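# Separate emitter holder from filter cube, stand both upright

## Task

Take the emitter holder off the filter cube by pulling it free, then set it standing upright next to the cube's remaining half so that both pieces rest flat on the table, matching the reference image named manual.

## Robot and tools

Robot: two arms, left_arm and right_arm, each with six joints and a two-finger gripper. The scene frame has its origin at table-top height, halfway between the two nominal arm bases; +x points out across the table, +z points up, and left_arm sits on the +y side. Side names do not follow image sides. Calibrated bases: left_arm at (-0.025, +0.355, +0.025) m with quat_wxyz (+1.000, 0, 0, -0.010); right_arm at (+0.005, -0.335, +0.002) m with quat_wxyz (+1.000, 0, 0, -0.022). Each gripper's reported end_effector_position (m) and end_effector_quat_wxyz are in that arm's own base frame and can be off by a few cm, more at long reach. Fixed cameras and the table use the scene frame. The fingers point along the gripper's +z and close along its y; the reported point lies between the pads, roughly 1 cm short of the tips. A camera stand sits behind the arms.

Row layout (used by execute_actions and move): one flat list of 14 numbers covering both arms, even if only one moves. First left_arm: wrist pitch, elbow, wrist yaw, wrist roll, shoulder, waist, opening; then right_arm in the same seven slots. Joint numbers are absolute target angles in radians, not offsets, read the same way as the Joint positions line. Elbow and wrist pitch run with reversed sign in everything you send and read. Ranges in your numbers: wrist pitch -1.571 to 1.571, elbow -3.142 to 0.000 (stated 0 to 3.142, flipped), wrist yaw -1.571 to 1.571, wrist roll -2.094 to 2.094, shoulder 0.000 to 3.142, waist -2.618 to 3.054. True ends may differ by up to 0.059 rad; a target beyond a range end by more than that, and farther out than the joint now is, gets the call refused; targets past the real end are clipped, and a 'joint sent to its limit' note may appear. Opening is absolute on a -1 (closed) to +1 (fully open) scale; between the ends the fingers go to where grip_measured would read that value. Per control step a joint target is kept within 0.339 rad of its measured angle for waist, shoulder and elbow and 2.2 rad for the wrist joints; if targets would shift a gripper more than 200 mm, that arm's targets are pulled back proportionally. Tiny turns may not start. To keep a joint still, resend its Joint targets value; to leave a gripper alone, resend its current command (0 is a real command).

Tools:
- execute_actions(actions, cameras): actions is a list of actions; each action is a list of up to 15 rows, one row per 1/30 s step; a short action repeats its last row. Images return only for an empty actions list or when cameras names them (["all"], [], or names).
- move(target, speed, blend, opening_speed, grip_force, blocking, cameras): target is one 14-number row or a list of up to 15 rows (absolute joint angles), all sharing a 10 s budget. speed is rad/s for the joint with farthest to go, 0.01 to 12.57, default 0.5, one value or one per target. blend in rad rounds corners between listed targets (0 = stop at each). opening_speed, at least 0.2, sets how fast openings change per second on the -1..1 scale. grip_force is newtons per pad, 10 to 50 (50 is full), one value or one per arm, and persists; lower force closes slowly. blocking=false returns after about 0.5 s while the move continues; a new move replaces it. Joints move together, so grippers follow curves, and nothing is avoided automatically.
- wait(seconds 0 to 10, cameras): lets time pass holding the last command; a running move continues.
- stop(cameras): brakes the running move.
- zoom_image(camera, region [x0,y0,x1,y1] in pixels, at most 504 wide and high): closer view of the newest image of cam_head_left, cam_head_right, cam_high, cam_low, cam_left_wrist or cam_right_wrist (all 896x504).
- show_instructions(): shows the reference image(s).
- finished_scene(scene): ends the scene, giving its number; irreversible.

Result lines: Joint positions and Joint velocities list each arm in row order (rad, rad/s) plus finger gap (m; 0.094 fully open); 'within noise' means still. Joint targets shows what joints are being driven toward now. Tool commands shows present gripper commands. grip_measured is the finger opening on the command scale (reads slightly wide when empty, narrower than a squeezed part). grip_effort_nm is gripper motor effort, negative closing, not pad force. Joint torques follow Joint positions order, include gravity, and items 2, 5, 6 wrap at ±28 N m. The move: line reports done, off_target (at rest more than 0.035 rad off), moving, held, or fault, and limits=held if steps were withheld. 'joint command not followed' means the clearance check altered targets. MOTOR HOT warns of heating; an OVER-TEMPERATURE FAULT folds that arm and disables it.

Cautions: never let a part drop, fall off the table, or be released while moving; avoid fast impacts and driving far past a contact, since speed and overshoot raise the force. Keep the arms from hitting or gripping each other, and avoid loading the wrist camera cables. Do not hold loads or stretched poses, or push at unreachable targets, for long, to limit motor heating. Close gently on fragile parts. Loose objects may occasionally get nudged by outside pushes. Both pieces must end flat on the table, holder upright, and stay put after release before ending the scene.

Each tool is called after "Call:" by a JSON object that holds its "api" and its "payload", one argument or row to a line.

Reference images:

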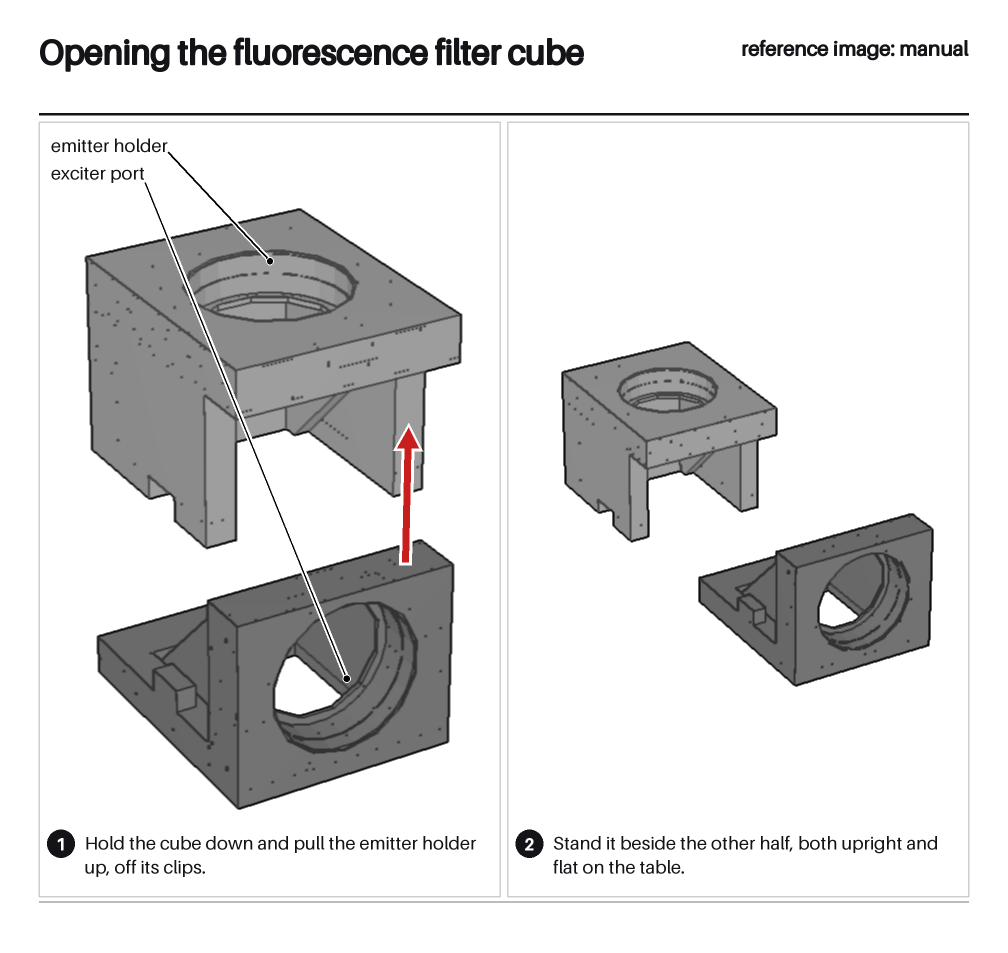

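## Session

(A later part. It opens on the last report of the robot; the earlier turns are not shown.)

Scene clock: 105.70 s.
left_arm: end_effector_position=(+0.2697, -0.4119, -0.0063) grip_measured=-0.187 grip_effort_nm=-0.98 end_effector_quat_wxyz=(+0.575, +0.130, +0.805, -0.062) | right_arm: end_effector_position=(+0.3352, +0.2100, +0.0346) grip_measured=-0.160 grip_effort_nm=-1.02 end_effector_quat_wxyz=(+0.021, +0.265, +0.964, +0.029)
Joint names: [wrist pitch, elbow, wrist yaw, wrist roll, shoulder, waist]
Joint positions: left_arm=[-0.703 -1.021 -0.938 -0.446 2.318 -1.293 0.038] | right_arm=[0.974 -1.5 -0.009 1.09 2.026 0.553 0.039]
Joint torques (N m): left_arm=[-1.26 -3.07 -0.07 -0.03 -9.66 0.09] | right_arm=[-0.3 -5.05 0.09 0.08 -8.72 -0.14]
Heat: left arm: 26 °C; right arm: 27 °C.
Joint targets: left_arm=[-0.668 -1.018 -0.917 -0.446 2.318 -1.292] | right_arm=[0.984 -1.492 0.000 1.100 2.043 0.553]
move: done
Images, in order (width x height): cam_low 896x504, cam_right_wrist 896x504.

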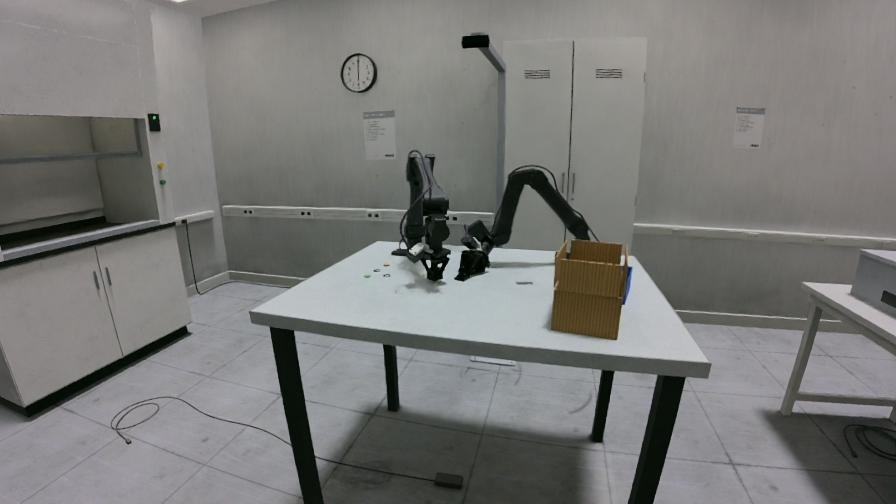

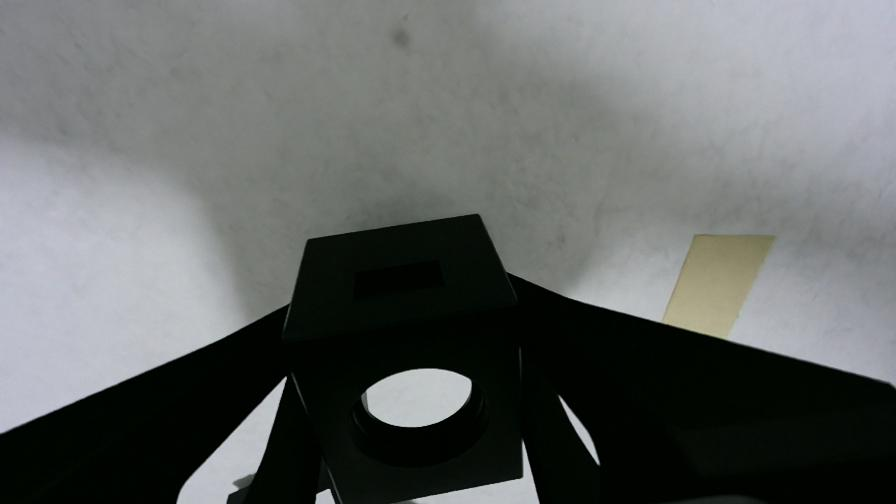

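Call:
{"api": "move", "payload": {
  "target": [-0.668,-1.018,-0.917,-0.446,2.318,-1.292,-0.4,0.986,-1.489,0,1.10,2.053,0.553,-0.4],
  "speed": 0.04,
  "cameras": ["cam_right_wrist","cam_low"]
}}

Call:
{"api": "zoom_image", "payload": {
  "camera": "cam_low",
  "region": [410, 220, 500, 290]
}}

Scene clock: 106.70 s.
left_arm: end_effector_position=(+0.2697, -0.4119, -0.0063) grip_measured=-0.187 grip_effort_nm=-0.98 end_effector_quat_wxyz=(+0.575, +0.130, +0.805, -0.062) | right_arm: end_effector_position=(+0.3347, +0.2097, +0.0313) grip_measured=-0.160 grip_effort_nm=-1.02 end_effector_quat_wxyz=(+0.018, +0.265, +0.964, +0.026)
Joint names: [wrist pitch, elbow, wrist yaw, wrist roll, shoulder, waist]
Joint positions: left_arm=[-0.703 -1.021 -0.938 -0.446 2.318 -1.293 0.038] | right_arm=[0.974 -1.5 -0.009 1.09 2.035 0.553 0.039]
Joint torques (N m): left_arm=[-1.28 -3.18 -0.07 -0.02 -9.63 0.16] | right_arm=[-0.28 -4.81 0.08 0.1 -8.73 -0.17]
Heat: left arm: 26 °C; right arm: 27 °C.
Joint targets: left_arm=[-0.668 -1.018 -0.917 -0.446 2.318 -1.292] | right_arm=[0.986 -1.489 0.000 1.100 2.053 0.553]
move: done
Images, in order (width x height): cam_low 896x504, cam_right_wrist 896x504.

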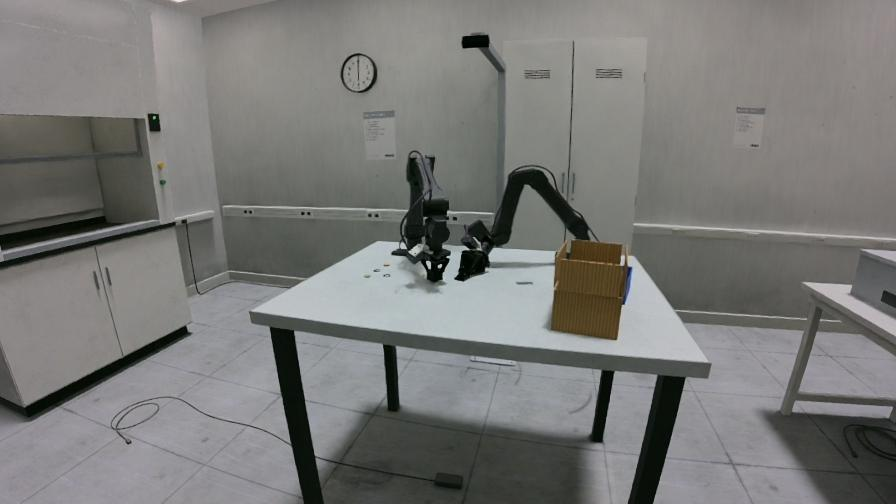

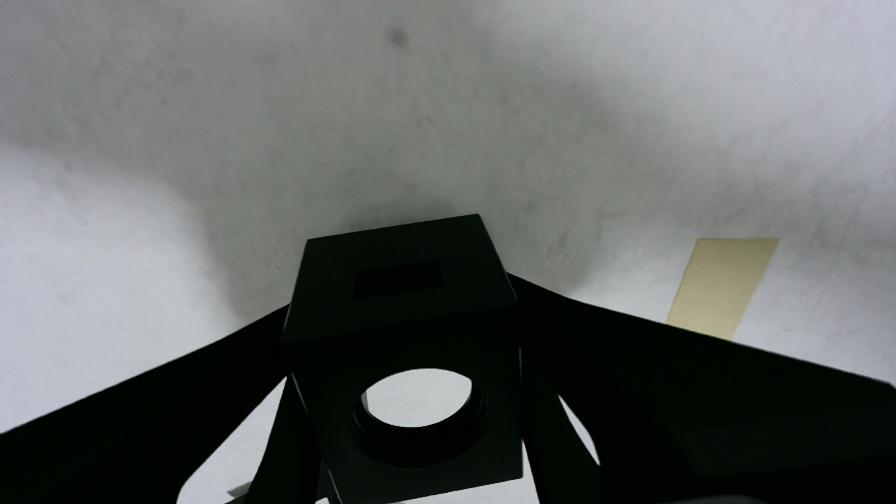

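Scaled by 5.600 from the camera's 896x504 image, which has a finer 1280x720 frame.

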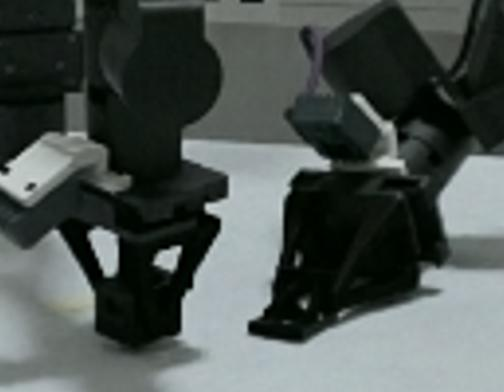

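Nearly there. Lower a little more.

Call:
{"api": "move", "payload": {
  "target": [-0.668,-1.018,-0.917,-0.446,2.318,-1.292,-0.4,0.986,-1.489,0,1.10,2.064,0.553,-0.4],
  "speed": 0.04,
  "cameras": ["cam_right_wrist","cam_low"]
}}

Call:
{"api": "zoom_image", "payload": {
  "camera": "cam_low",
  "region": [410, 240, 470, 290]
}}

Scene clock: 107.67 s.
left_arm: end_effector_position=(+0.2697, -0.4119, -0.0063) grip_measured=-0.187 grip_effort_nm=-0.98 end_effector_quat_wxyz=(+0.575, +0.130, +0.805, -0.062) | right_arm: end_effector_position=(+0.3339, +0.2092, +0.0273) grip_measured=-0.160 grip_effort_nm=-1.02 end_effector_quat_wxyz=(+0.014, +0.265, +0.964, +0.022)
Joint names: [wrist pitch, elbow, wrist yaw, wrist roll, shoulder, waist]
Joint positions: left_arm=[-0.703 -1.021 -0.938 -0.446 2.318 -1.293 0.038] | right_arm=[0.974 -1.5 -0.009 1.09 2.046 0.553 0.039]
Joint torques (N m): left_arm=[-1.27 -3.07 -0.08 -0.01 -9.65 0.1] | right_arm=[-0.26 -4.77 0.09 0.09 -8.73 -0.12]
Heat: left arm: 26 °C; right arm: 27 °C.
Joint targets: left_arm=[-0.668 -1.018 -0.917 -0.446 2.318 -1.292] | right_arm=[0.986 -1.489 0.000 1.100 2.064 0.553]
move: done
Images, in order (width x height): cam_low 896x504, cam_right_wrist 896x504.

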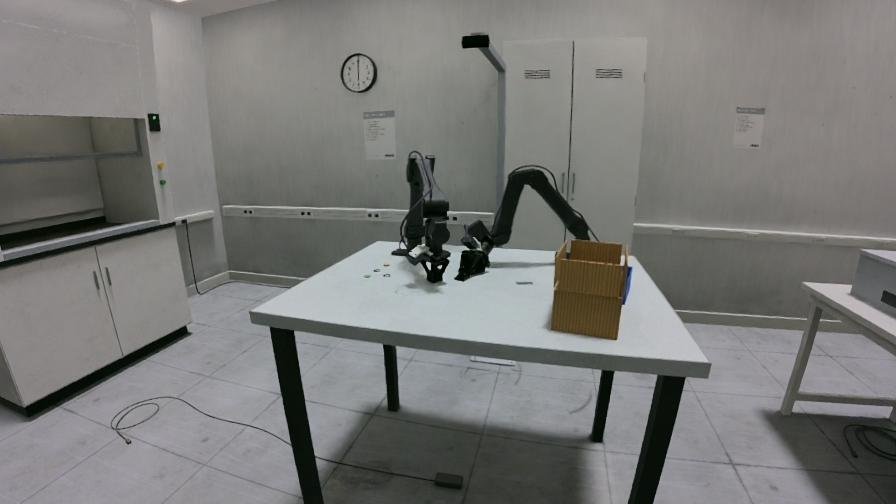

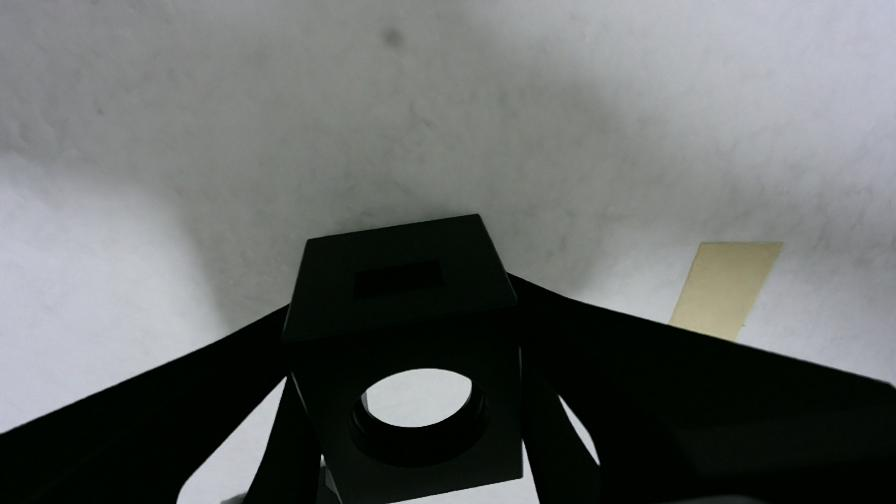

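Scaled by 8.400 from the camera's 896x504 image, which has a finer 1280x720 frame.

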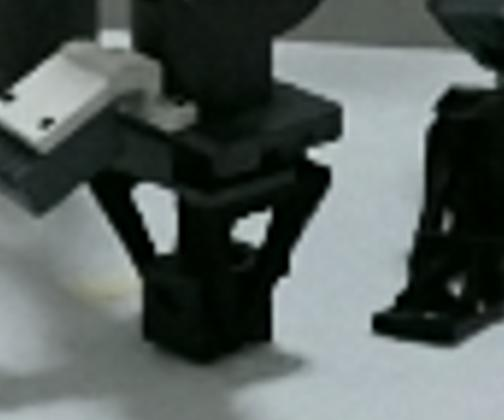

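Call:
{"api": "move", "payload": {
  "target": [-0.668,-1.018,-0.917,-0.446,2.318,-1.292,-0.4,0.986,-1.489,0,1.10,2.071,0.553,-0.4],
  "speed": 0.04,
  "cameras": ["cam_low","cam_left_wrist"]
}}

Call:
{"api": "zoom_image", "payload": {
  "camera": "cam_low",
  "region": [410, 240, 470, 290]
}}

Scene clock: 108.80 s.
left_arm: end_effector_position=(+0.2697, -0.4119, -0.0063) grip_measured=-0.187 grip_effort_nm=-0.98 end_effector_quat_wxyz=(+0.575, +0.130, +0.805, -0.062) | right_arm: end_effector_position=(+0.3333, +0.2089, +0.0246) grip_measured=-0.160 grip_effort_nm=-1.02 end_effector_quat_wxyz=(+0.012, +0.265, +0.964, +0.019)
Joint names: [wrist pitch, elbow, wrist yaw, wrist roll, shoulder, waist]
Joint positions: left_arm=[-0.703 -1.021 -0.938 -0.446 2.318 -1.293 0.038] | right_arm=[0.974 -1.5 -0.009 1.09 2.053 0.553 0.039]
Joint torques (N m): left_arm=[-1.29 -3.12 -0.07 -0.04 -9.59 0.12] | right_arm=[-0.25 -4.68 0.1 0.07 -8.76 -0.09]
Heat: left arm: 26 °C; right arm: 27 °C.
Joint targets: left_arm=[-0.668 -1.018 -0.917 -0.446 2.318 -1.292] | right_arm=[0.986 -1.489 0.000 1.100 2.071 0.553]
move: done
Images, in order (width x height): cam_low 896x504, cam_left_wrist 896x504.

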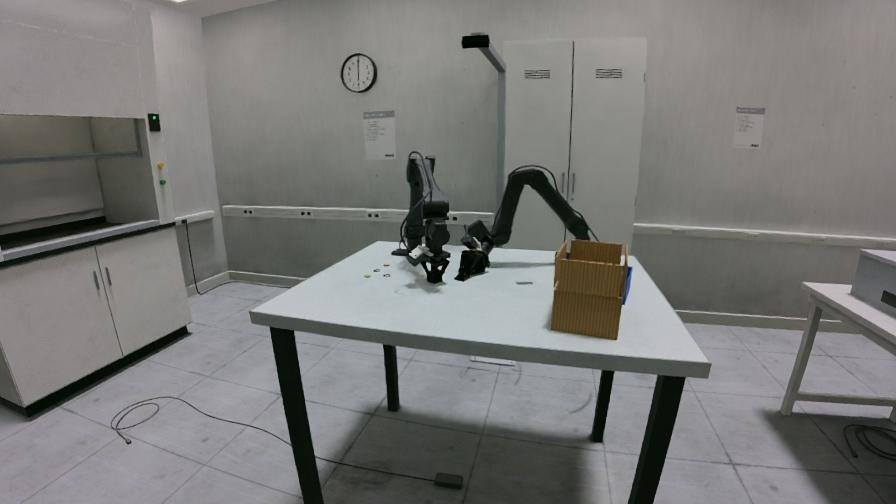

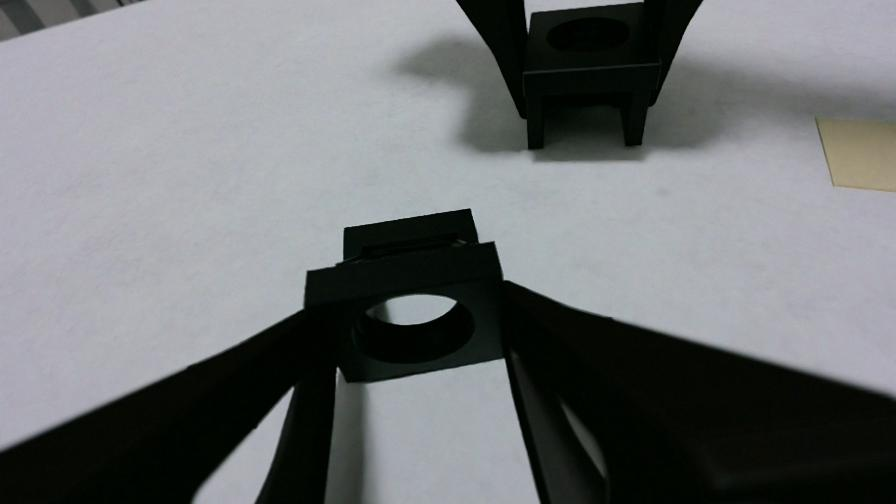

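Scaled by 8.400 from the camera's 896x504 image, which has a finer 1280x720 frame.

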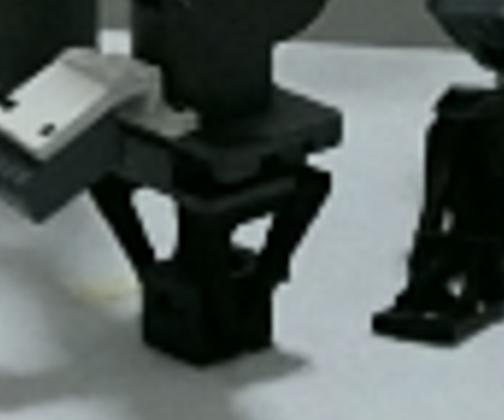

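Call:
{"api": "move", "payload": {
  "target": [-0.668,-1.018,-0.917,-0.446,2.318,-1.292,-0.4,0.955,-1.489,0,1.10,2.084,0.553,-0.4],
  "speed": 0.04,
  "cameras": ["cam_low","cam_left_wrist","cam_right_wrist"]
}}

Call:
{"api": "zoom_image", "payload": {
  "camera": "cam_left_wrist",
  "region": [480, 0, 700, 180]
}}

Scene clock: 110.30 s.
left_arm: end_effector_position=(+0.2697, -0.4119, -0.0063) grip_measured=-0.187 grip_effort_nm=-0.98 end_effector_quat_wxyz=(+0.575, +0.130, +0.805, -0.062) | right_arm: end_effector_position=(+0.3359, +0.2104, +0.0235) grip_measured=-0.160 grip_effort_nm=-1.02 end_effector_quat_wxyz=(+0.015, +0.265, +0.964, +0.023)
Joint names: [wrist pitch, elbow, wrist yaw, wrist roll, shoulder, waist]
Joint positions: left_arm=[-0.703 -1.021 -0.938 -0.446 2.318 -1.293 0.038] | right_arm=[0.96 -1.5 -0.009 1.09 2.057 0.553 0.039]
Joint torques (N m): left_arm=[-1.25 -3.07 -0.08 -0.04 -9.57 0.1] | right_arm=[-0.42 -4.75 0.08 0.08 -8.03 -0.09]
Heat: left arm: 26 °C; right arm: 27 °C.
Joint targets: left_arm=[-0.668 -1.018 -0.917 -0.446 2.318 -1.292] | right_arm=[0.955 -1.489 0.000 1.100 2.084 0.553]
move: done
Images, in order (width x height): cam_low 896x504, cam_left_wrist 896x504, cam_right_wrist 896x504.

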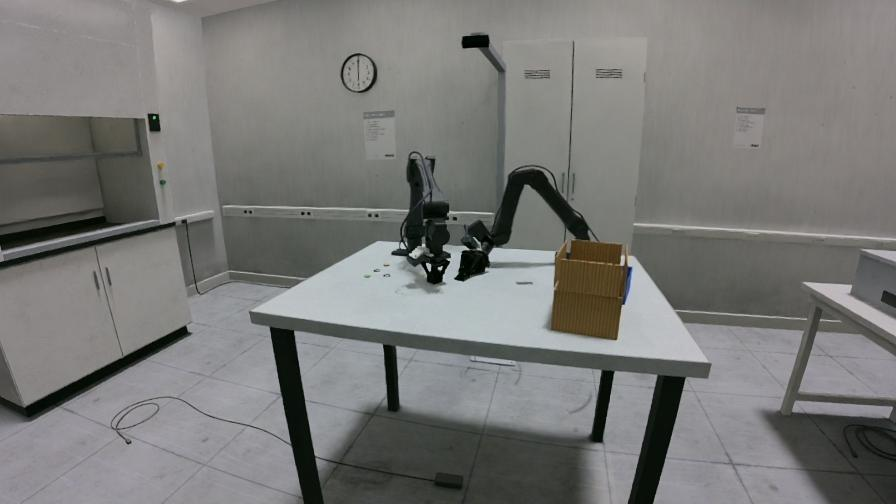

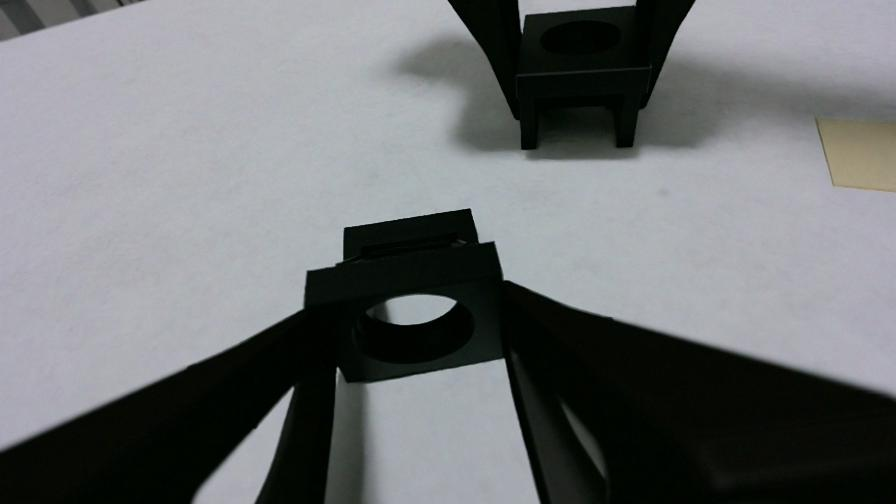

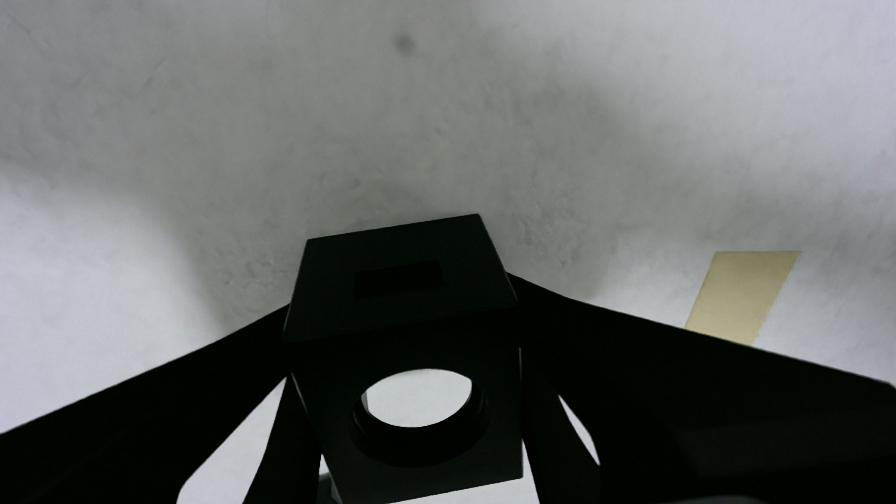

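Scaled by 2.291 from the camera's 896x504 image, which has a finer 1280x720 frame.

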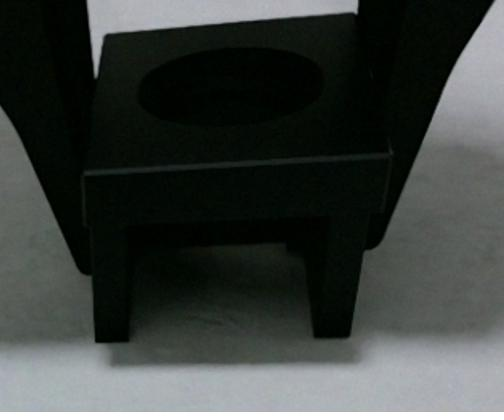

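Call:
{"api": "move", "payload": {
  "target": [-0.668,-1.018,-0.917,-0.446,2.318,-1.292,-0.4,0.957,-1.492,0,1.10,2.068,0.553,0.4],
  "speed": 0.05,
  "opening_speed": 0.5,
  "cameras": ["cam_low","cam_left_wrist","cam_right_wrist"]
}}

Call:
{"api": "zoom_image", "payload": {
  "camera": "cam_left_wrist",
  "region": [480, 0, 700, 180]
}}

Scene clock: 112.67 s.
left_arm: end_effector_position=(+0.2697, -0.4119, -0.0063) grip_measured=-0.187 grip_effort_nm=-0.98 end_effector_quat_wxyz=(+0.575, +0.130, +0.805, -0.062) | right_arm: end_effector_position=(+0.3385, +0.2121, +0.0236) grip_measured=+0.397 grip_effort_nm=0.14 end_effector_quat_wxyz=(+0.019, +0.265, +0.964, +0.027)
Joint names: [wrist pitch, elbow, wrist yaw, wrist roll, shoulder, waist]
Joint positions: left_arm=[-0.703 -1.021 -0.938 -0.446 2.318 -1.293 0.038] | right_arm=[0.948 -1.5 -0.009 1.09 2.057 0.553 0.066]
Joint torques (N m): left_arm=[-1.27 -3.17 -0.09 -0.03 -9.65 0.17] | right_arm=[-0.32 -5.01 0.08 0.09 -9.31 -0.12]
Heat: left arm: 26 °C; right arm: 27 °C.
Joint targets: left_arm=[-0.668 -1.018 -0.917 -0.446 2.318 -1.292] | right_arm=[0.957 -1.492 0.000 1.100 2.068 0.553]
move: done
Images, in order (width x height): cam_low 896x504, cam_left_wrist 896x504, cam_right_wrist 896x504.

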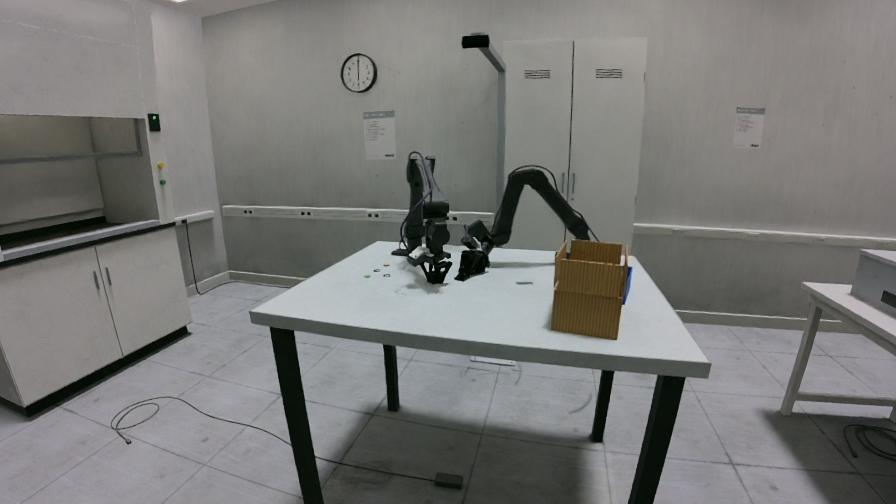

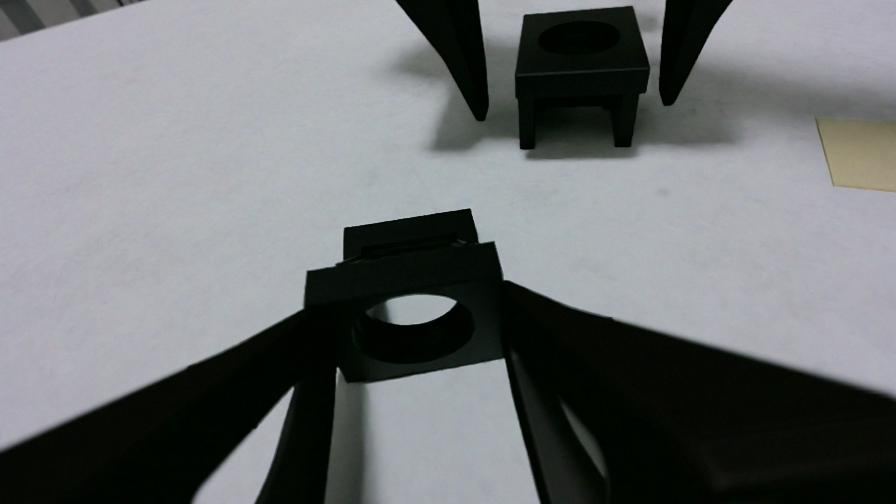

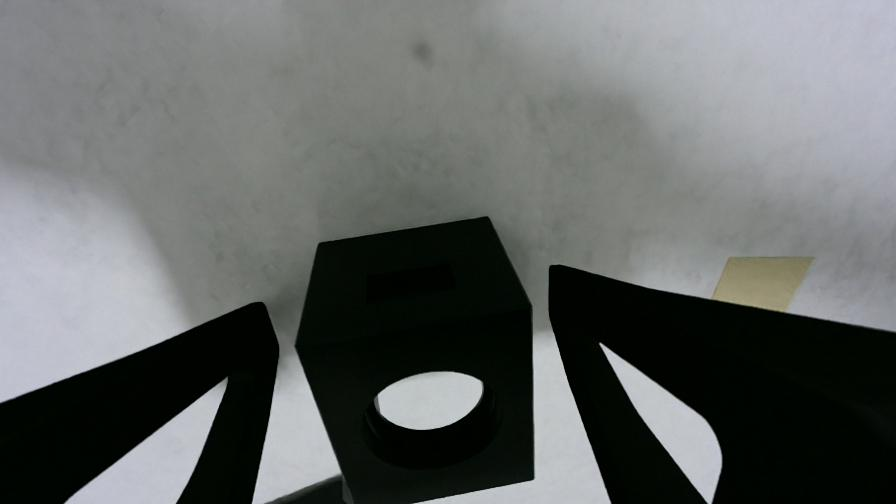

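Scaled by 2.291 from the camera's 896x504 image, which has a finer 1280x720 frame.

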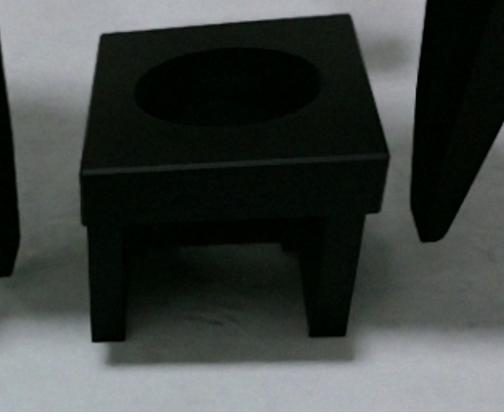

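Call:
{"api": "move", "payload": {
  "target": [
    [-0.668,-1.018,-0.917,-0.446,2.318,-1.292,-0.4,0.957,-1.492,0,1.10,2.068,0.553,0.8],
    [-0.7708,-1.010,-0.85,-0.4246,2.325,-1.2845,-0.4,1.3234,-1.7895,0,1.10,1.9561,0.553,0.8]
  ],
  "speed": 0.15,
  "opening_speed": 0.5,
  "cameras": ["cam_low","cam_left_wrist","cam_right_wrist"]
}}

Call:
{"api": "zoom_image", "payload": {
  "camera": "cam_low",
  "region": [410, 220, 500, 290]
}}

Scene clock: 117.37 s.
left_arm: end_effector_position=(+0.2646, -0.4291, -0.0053) grip_measured=-0.188 grip_effort_nm=-0.98 end_effector_quat_wxyz=(+0.564, +0.149, +0.805, -0.104) | right_arm: end_effector_position=(+0.3339, +0.2092, +0.1117) grip_measured=+0.797 grip_effort_nm=0.15 end_effector_quat_wxyz=(+0.015, +0.265, +0.964, +0.022)
Joint names: [wrist pitch, elbow, wrist yaw, wrist roll, shoulder, waist]
Joint positions: left_arm=[-0.752 -1.021 -0.851 -0.427 2.318 -1.293 0.038] | right_arm=[1.289 -1.766 -0.009 1.091 1.995 0.553 0.084]
Joint torques (N m): left_arm=[-1.87 -2.58 -0.27 -0.02 -9.22 0.68] | right_arm=[-0.07 -8.29 0.08 0.08 -13.3 -0.12]
Heat: left arm: 27 °C; right arm: 27 °C.
Joint targets: left_arm=[-0.771 -1.010 -0.850 -0.425 2.325 -1.285] | right_arm=[1.323 -1.789 0.000 1.100 1.956 0.553]
move: off_target (right_arm); right_arm: the shoulder is farthest, 0.039 rad from its target
Images, in order (width x height): cam_low 896x504, cam_left_wrist 896x504, cam_right_wrist 896x504.

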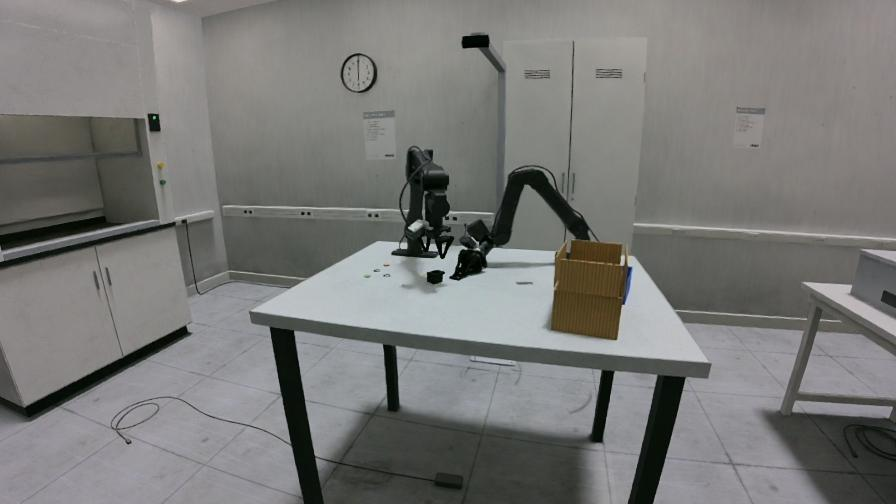

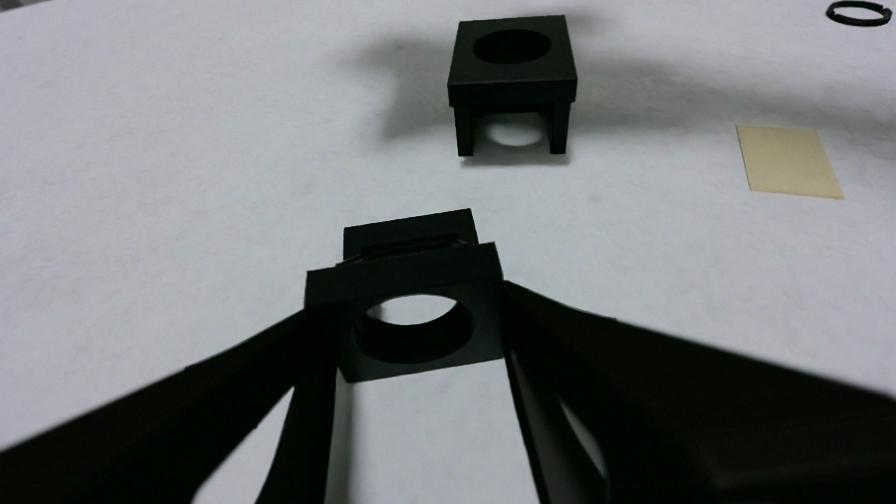

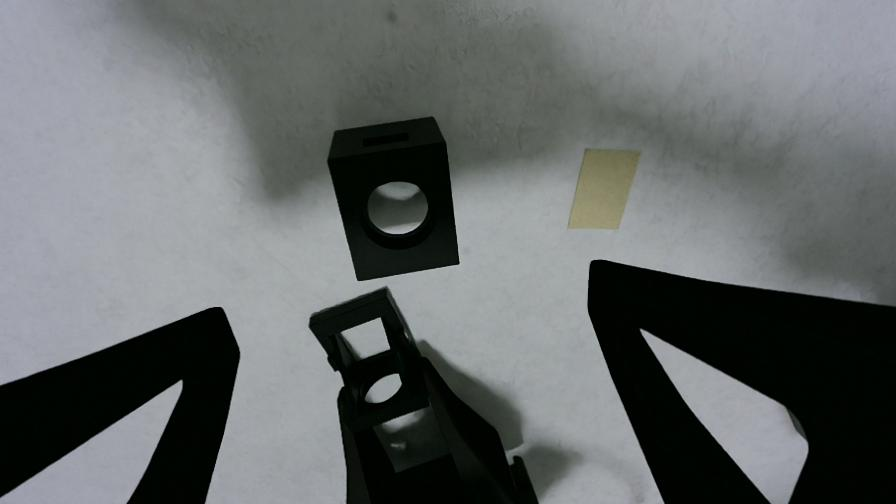

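Scaled by 5.600 from the camera's 896x504 image, which has a finer 1280x720 frame.

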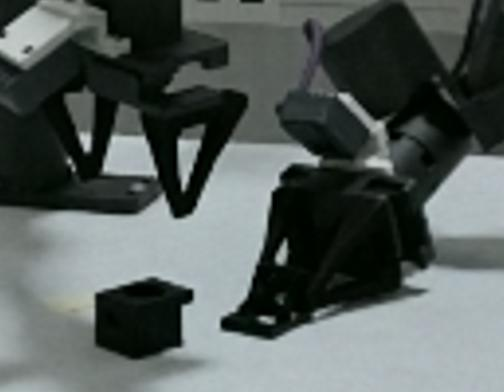

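Call:
{"api": "move", "payload": {
  "target": [-0.7708,-1.010,-0.85,-0.4246,2.325,-1.2845,0.4,1.3234,-1.7895,0,1.10,1.97,0.4,0.8],
  "speed": 0.2,
  "opening_speed": 0.4,
  "cameras": ["cam_low","cam_left_wrist","cam_right_wrist"]
}}

Scene clock: 119.93 s.
left_arm: end_effector_position=(+0.2646, -0.4297, -0.0046) grip_measured=+0.398 grip_effort_nm=0.13 end_effector_quat_wxyz=(+0.565, +0.148, +0.805, -0.106) | right_arm: end_effector_position=(+0.3612, +0.1570, +0.1117) grip_measured=+0.797 grip_effort_nm=0.14 end_effector_quat_wxyz=(+0.016, +0.337, +0.941, +0.021)
Joint names: [wrist pitch, elbow, wrist yaw, wrist roll, shoulder, waist]
Joint positions: left_arm=[-0.757 -1.021 -0.85 -0.427 2.318 -1.293 0.066] | right_arm=[1.289 -1.766 -0.009 1.091 1.995 0.404 0.084]
Joint torques (N m): left_arm=[-1.84 -2.59 -0.27 0 -9.21 0.73] | right_arm=[-0.04 -8.39 0.08 0.08 -12.12 -0.38]
Heat: left arm: 27 °C; right arm: 28 °C.
Joint targets: left_arm=[-0.771 -1.010 -0.850 -0.425 2.325 -1.285] | right_arm=[1.324 -1.789 0.000 1.100 1.970 0.400]
move: done
Images, in order (width x height): cam_low 896x504, cam_left_wrist 896x504, cam_right_wrist 896x504.

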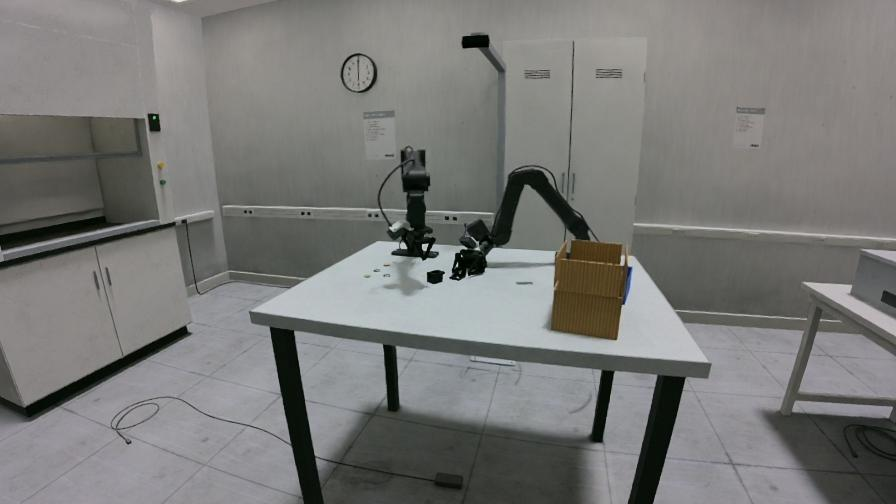

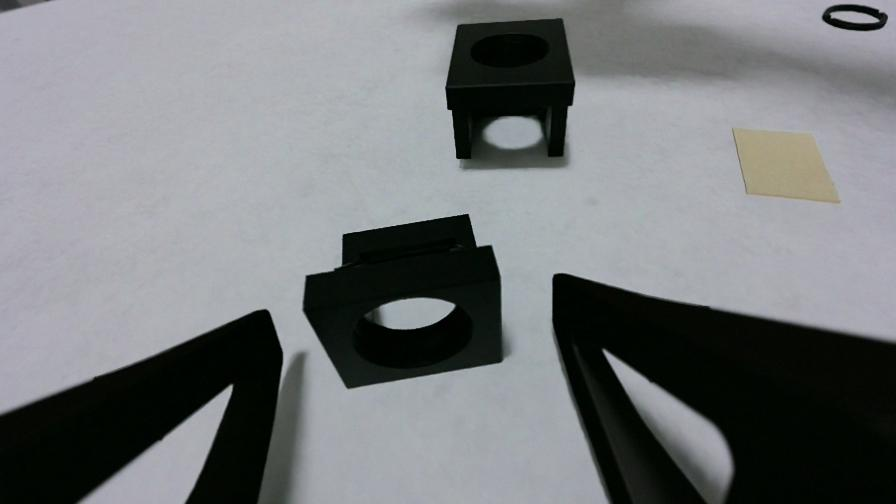

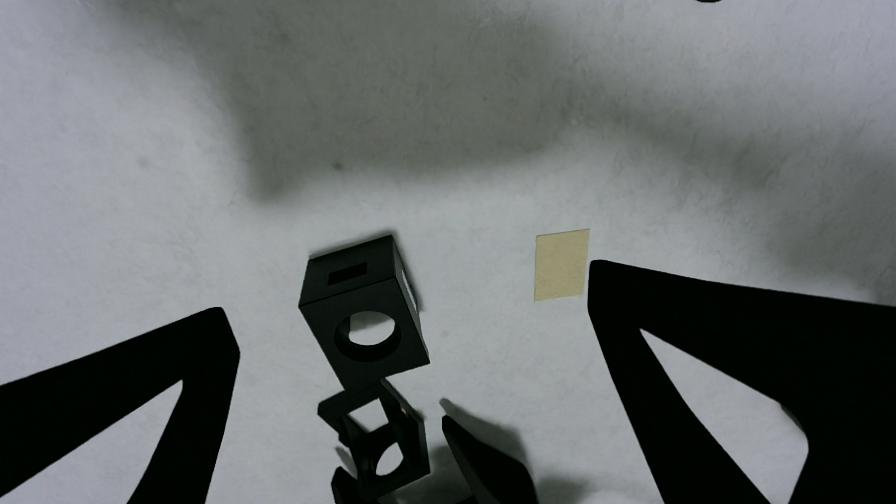

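Call:
{"api": "move", "payload": {
  "target": [
    [-0.7708,-1.010,-0.85,-0.4246,2.325,-1.2845,0.9,1.3234,-1.7895,0,1.10,1.97,0.3,0.8],
    [-0.71,-0.9408,-0.89,-0.475,2.2423,-1.352,0.9,1.3234,-1.7895,0,1.10,1.97,0.2,0.8],
    [-0.55,-0.9,-0.93,-0.49,2.02,-1.38,0.9,1.3234,-1.7895,0,1.10,1.97,0.2,0.8]
  ],
  "speed": 0.25,
  "blend": 0.03,
  "cameras": ["cam_low","cam_left_wrist","cam_head_left"]
}}

Call:
{"api": "zoom_image", "payload": {
  "camera": "cam_low",
  "region": [410, 240, 480, 290]
}}

Call:
{"api": "zoom_image", "payload": {
  "camera": "cam_head_left",
  "region": [390, 230, 480, 310]
}}

Scene clock: 123.50 s.
left_arm: end_effector_position=(+0.2298, -0.4124, +0.0565) grip_measured=+0.898 grip_effort_nm=0.13 end_effector_quat_wxyz=(+0.568, +0.150, +0.802, -0.107) | right_arm: end_effector_position=(+0.3852, +0.0818, +0.1117) grip_measured=+0.797 grip_effort_nm=0.15 end_effector_quat_wxyz=(+0.018, +0.429, +0.903, +0.019)
Joint names: [wrist pitch, elbow, wrist yaw, wrist roll, shoulder, waist]
Joint positions: left_arm=[-0.565 -0.911 -0.918 -0.479 2.053 -1.373 0.089] | right_arm=[1.289 -1.766 -0.009 1.091 1.995 0.203 0.084]
Joint torques (N m): left_arm=[-1.5 -3.18 -0.4 -0.15 -10.93 -0.57] | right_arm=[-0.05 -8.36 0.09 0.09 -12.08 -0.27]
Heat: left arm: 27 °C; right arm: 28 °C.
Joint targets: left_arm=[-0.550 -0.900 -0.930 -0.490 2.020 -1.380] | right_arm=[1.323 -1.789 0.000 1.100 1.970 0.200]
move: done; blend cut to 0 rad at target 1
Images, in order (width x height): cam_head_left 896x504, cam_low 896x504, cam_left_wrist 896x504.

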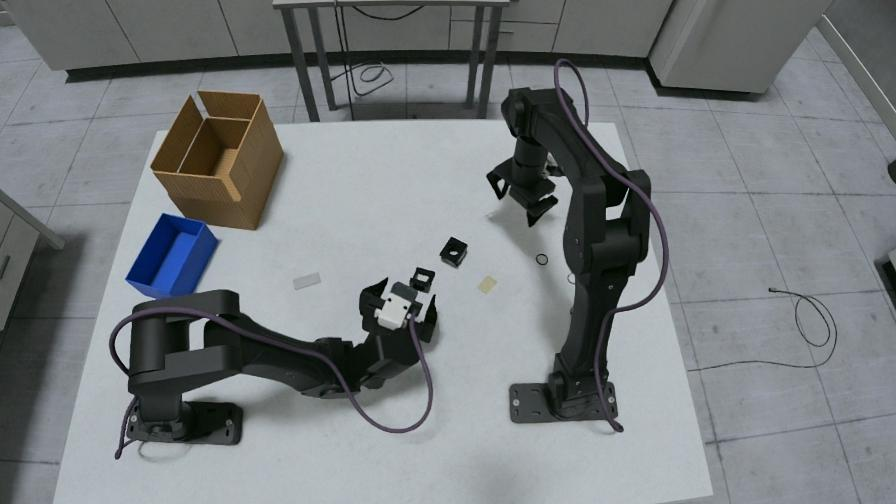

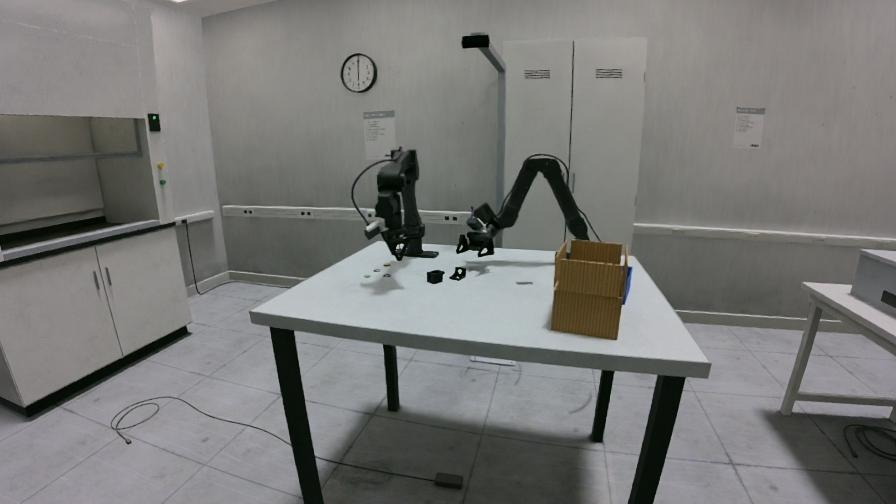

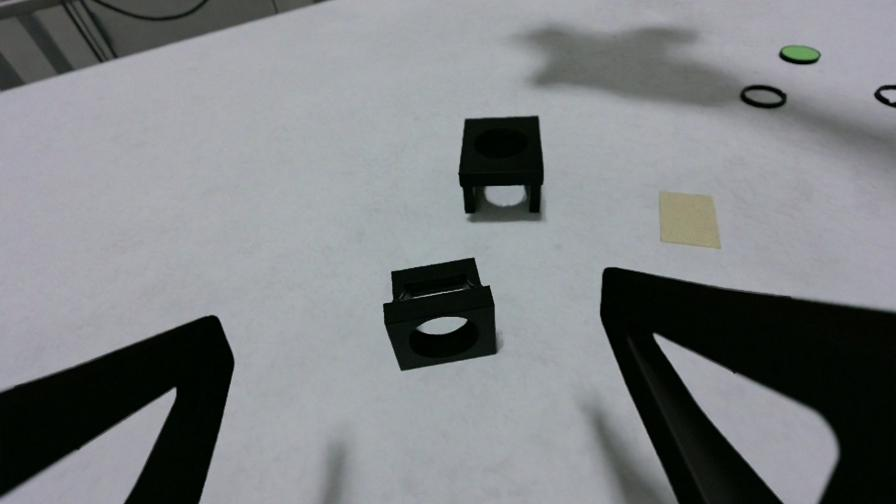

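Scaled by 7.200 from the camera's 896x504 image, which has a finer 1280x720 frame.

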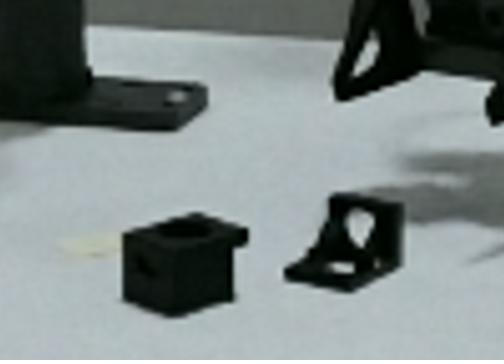

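Scaled by 5.600 from the camera's 896x504 image, which has a finer 1280x720 frame.

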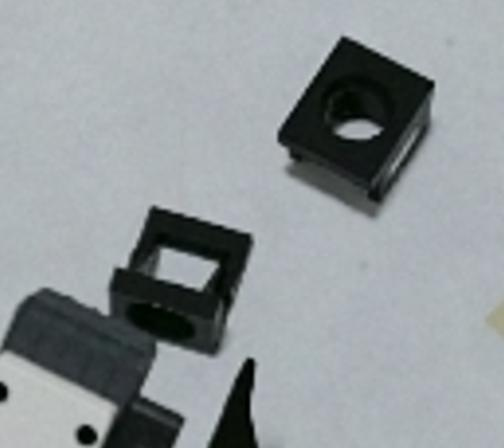

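Both parts stand flat and free.

Call:
{"api": "finished_scene", "payload": {
  "scene": 1
}}

The scene is finished: the task was done.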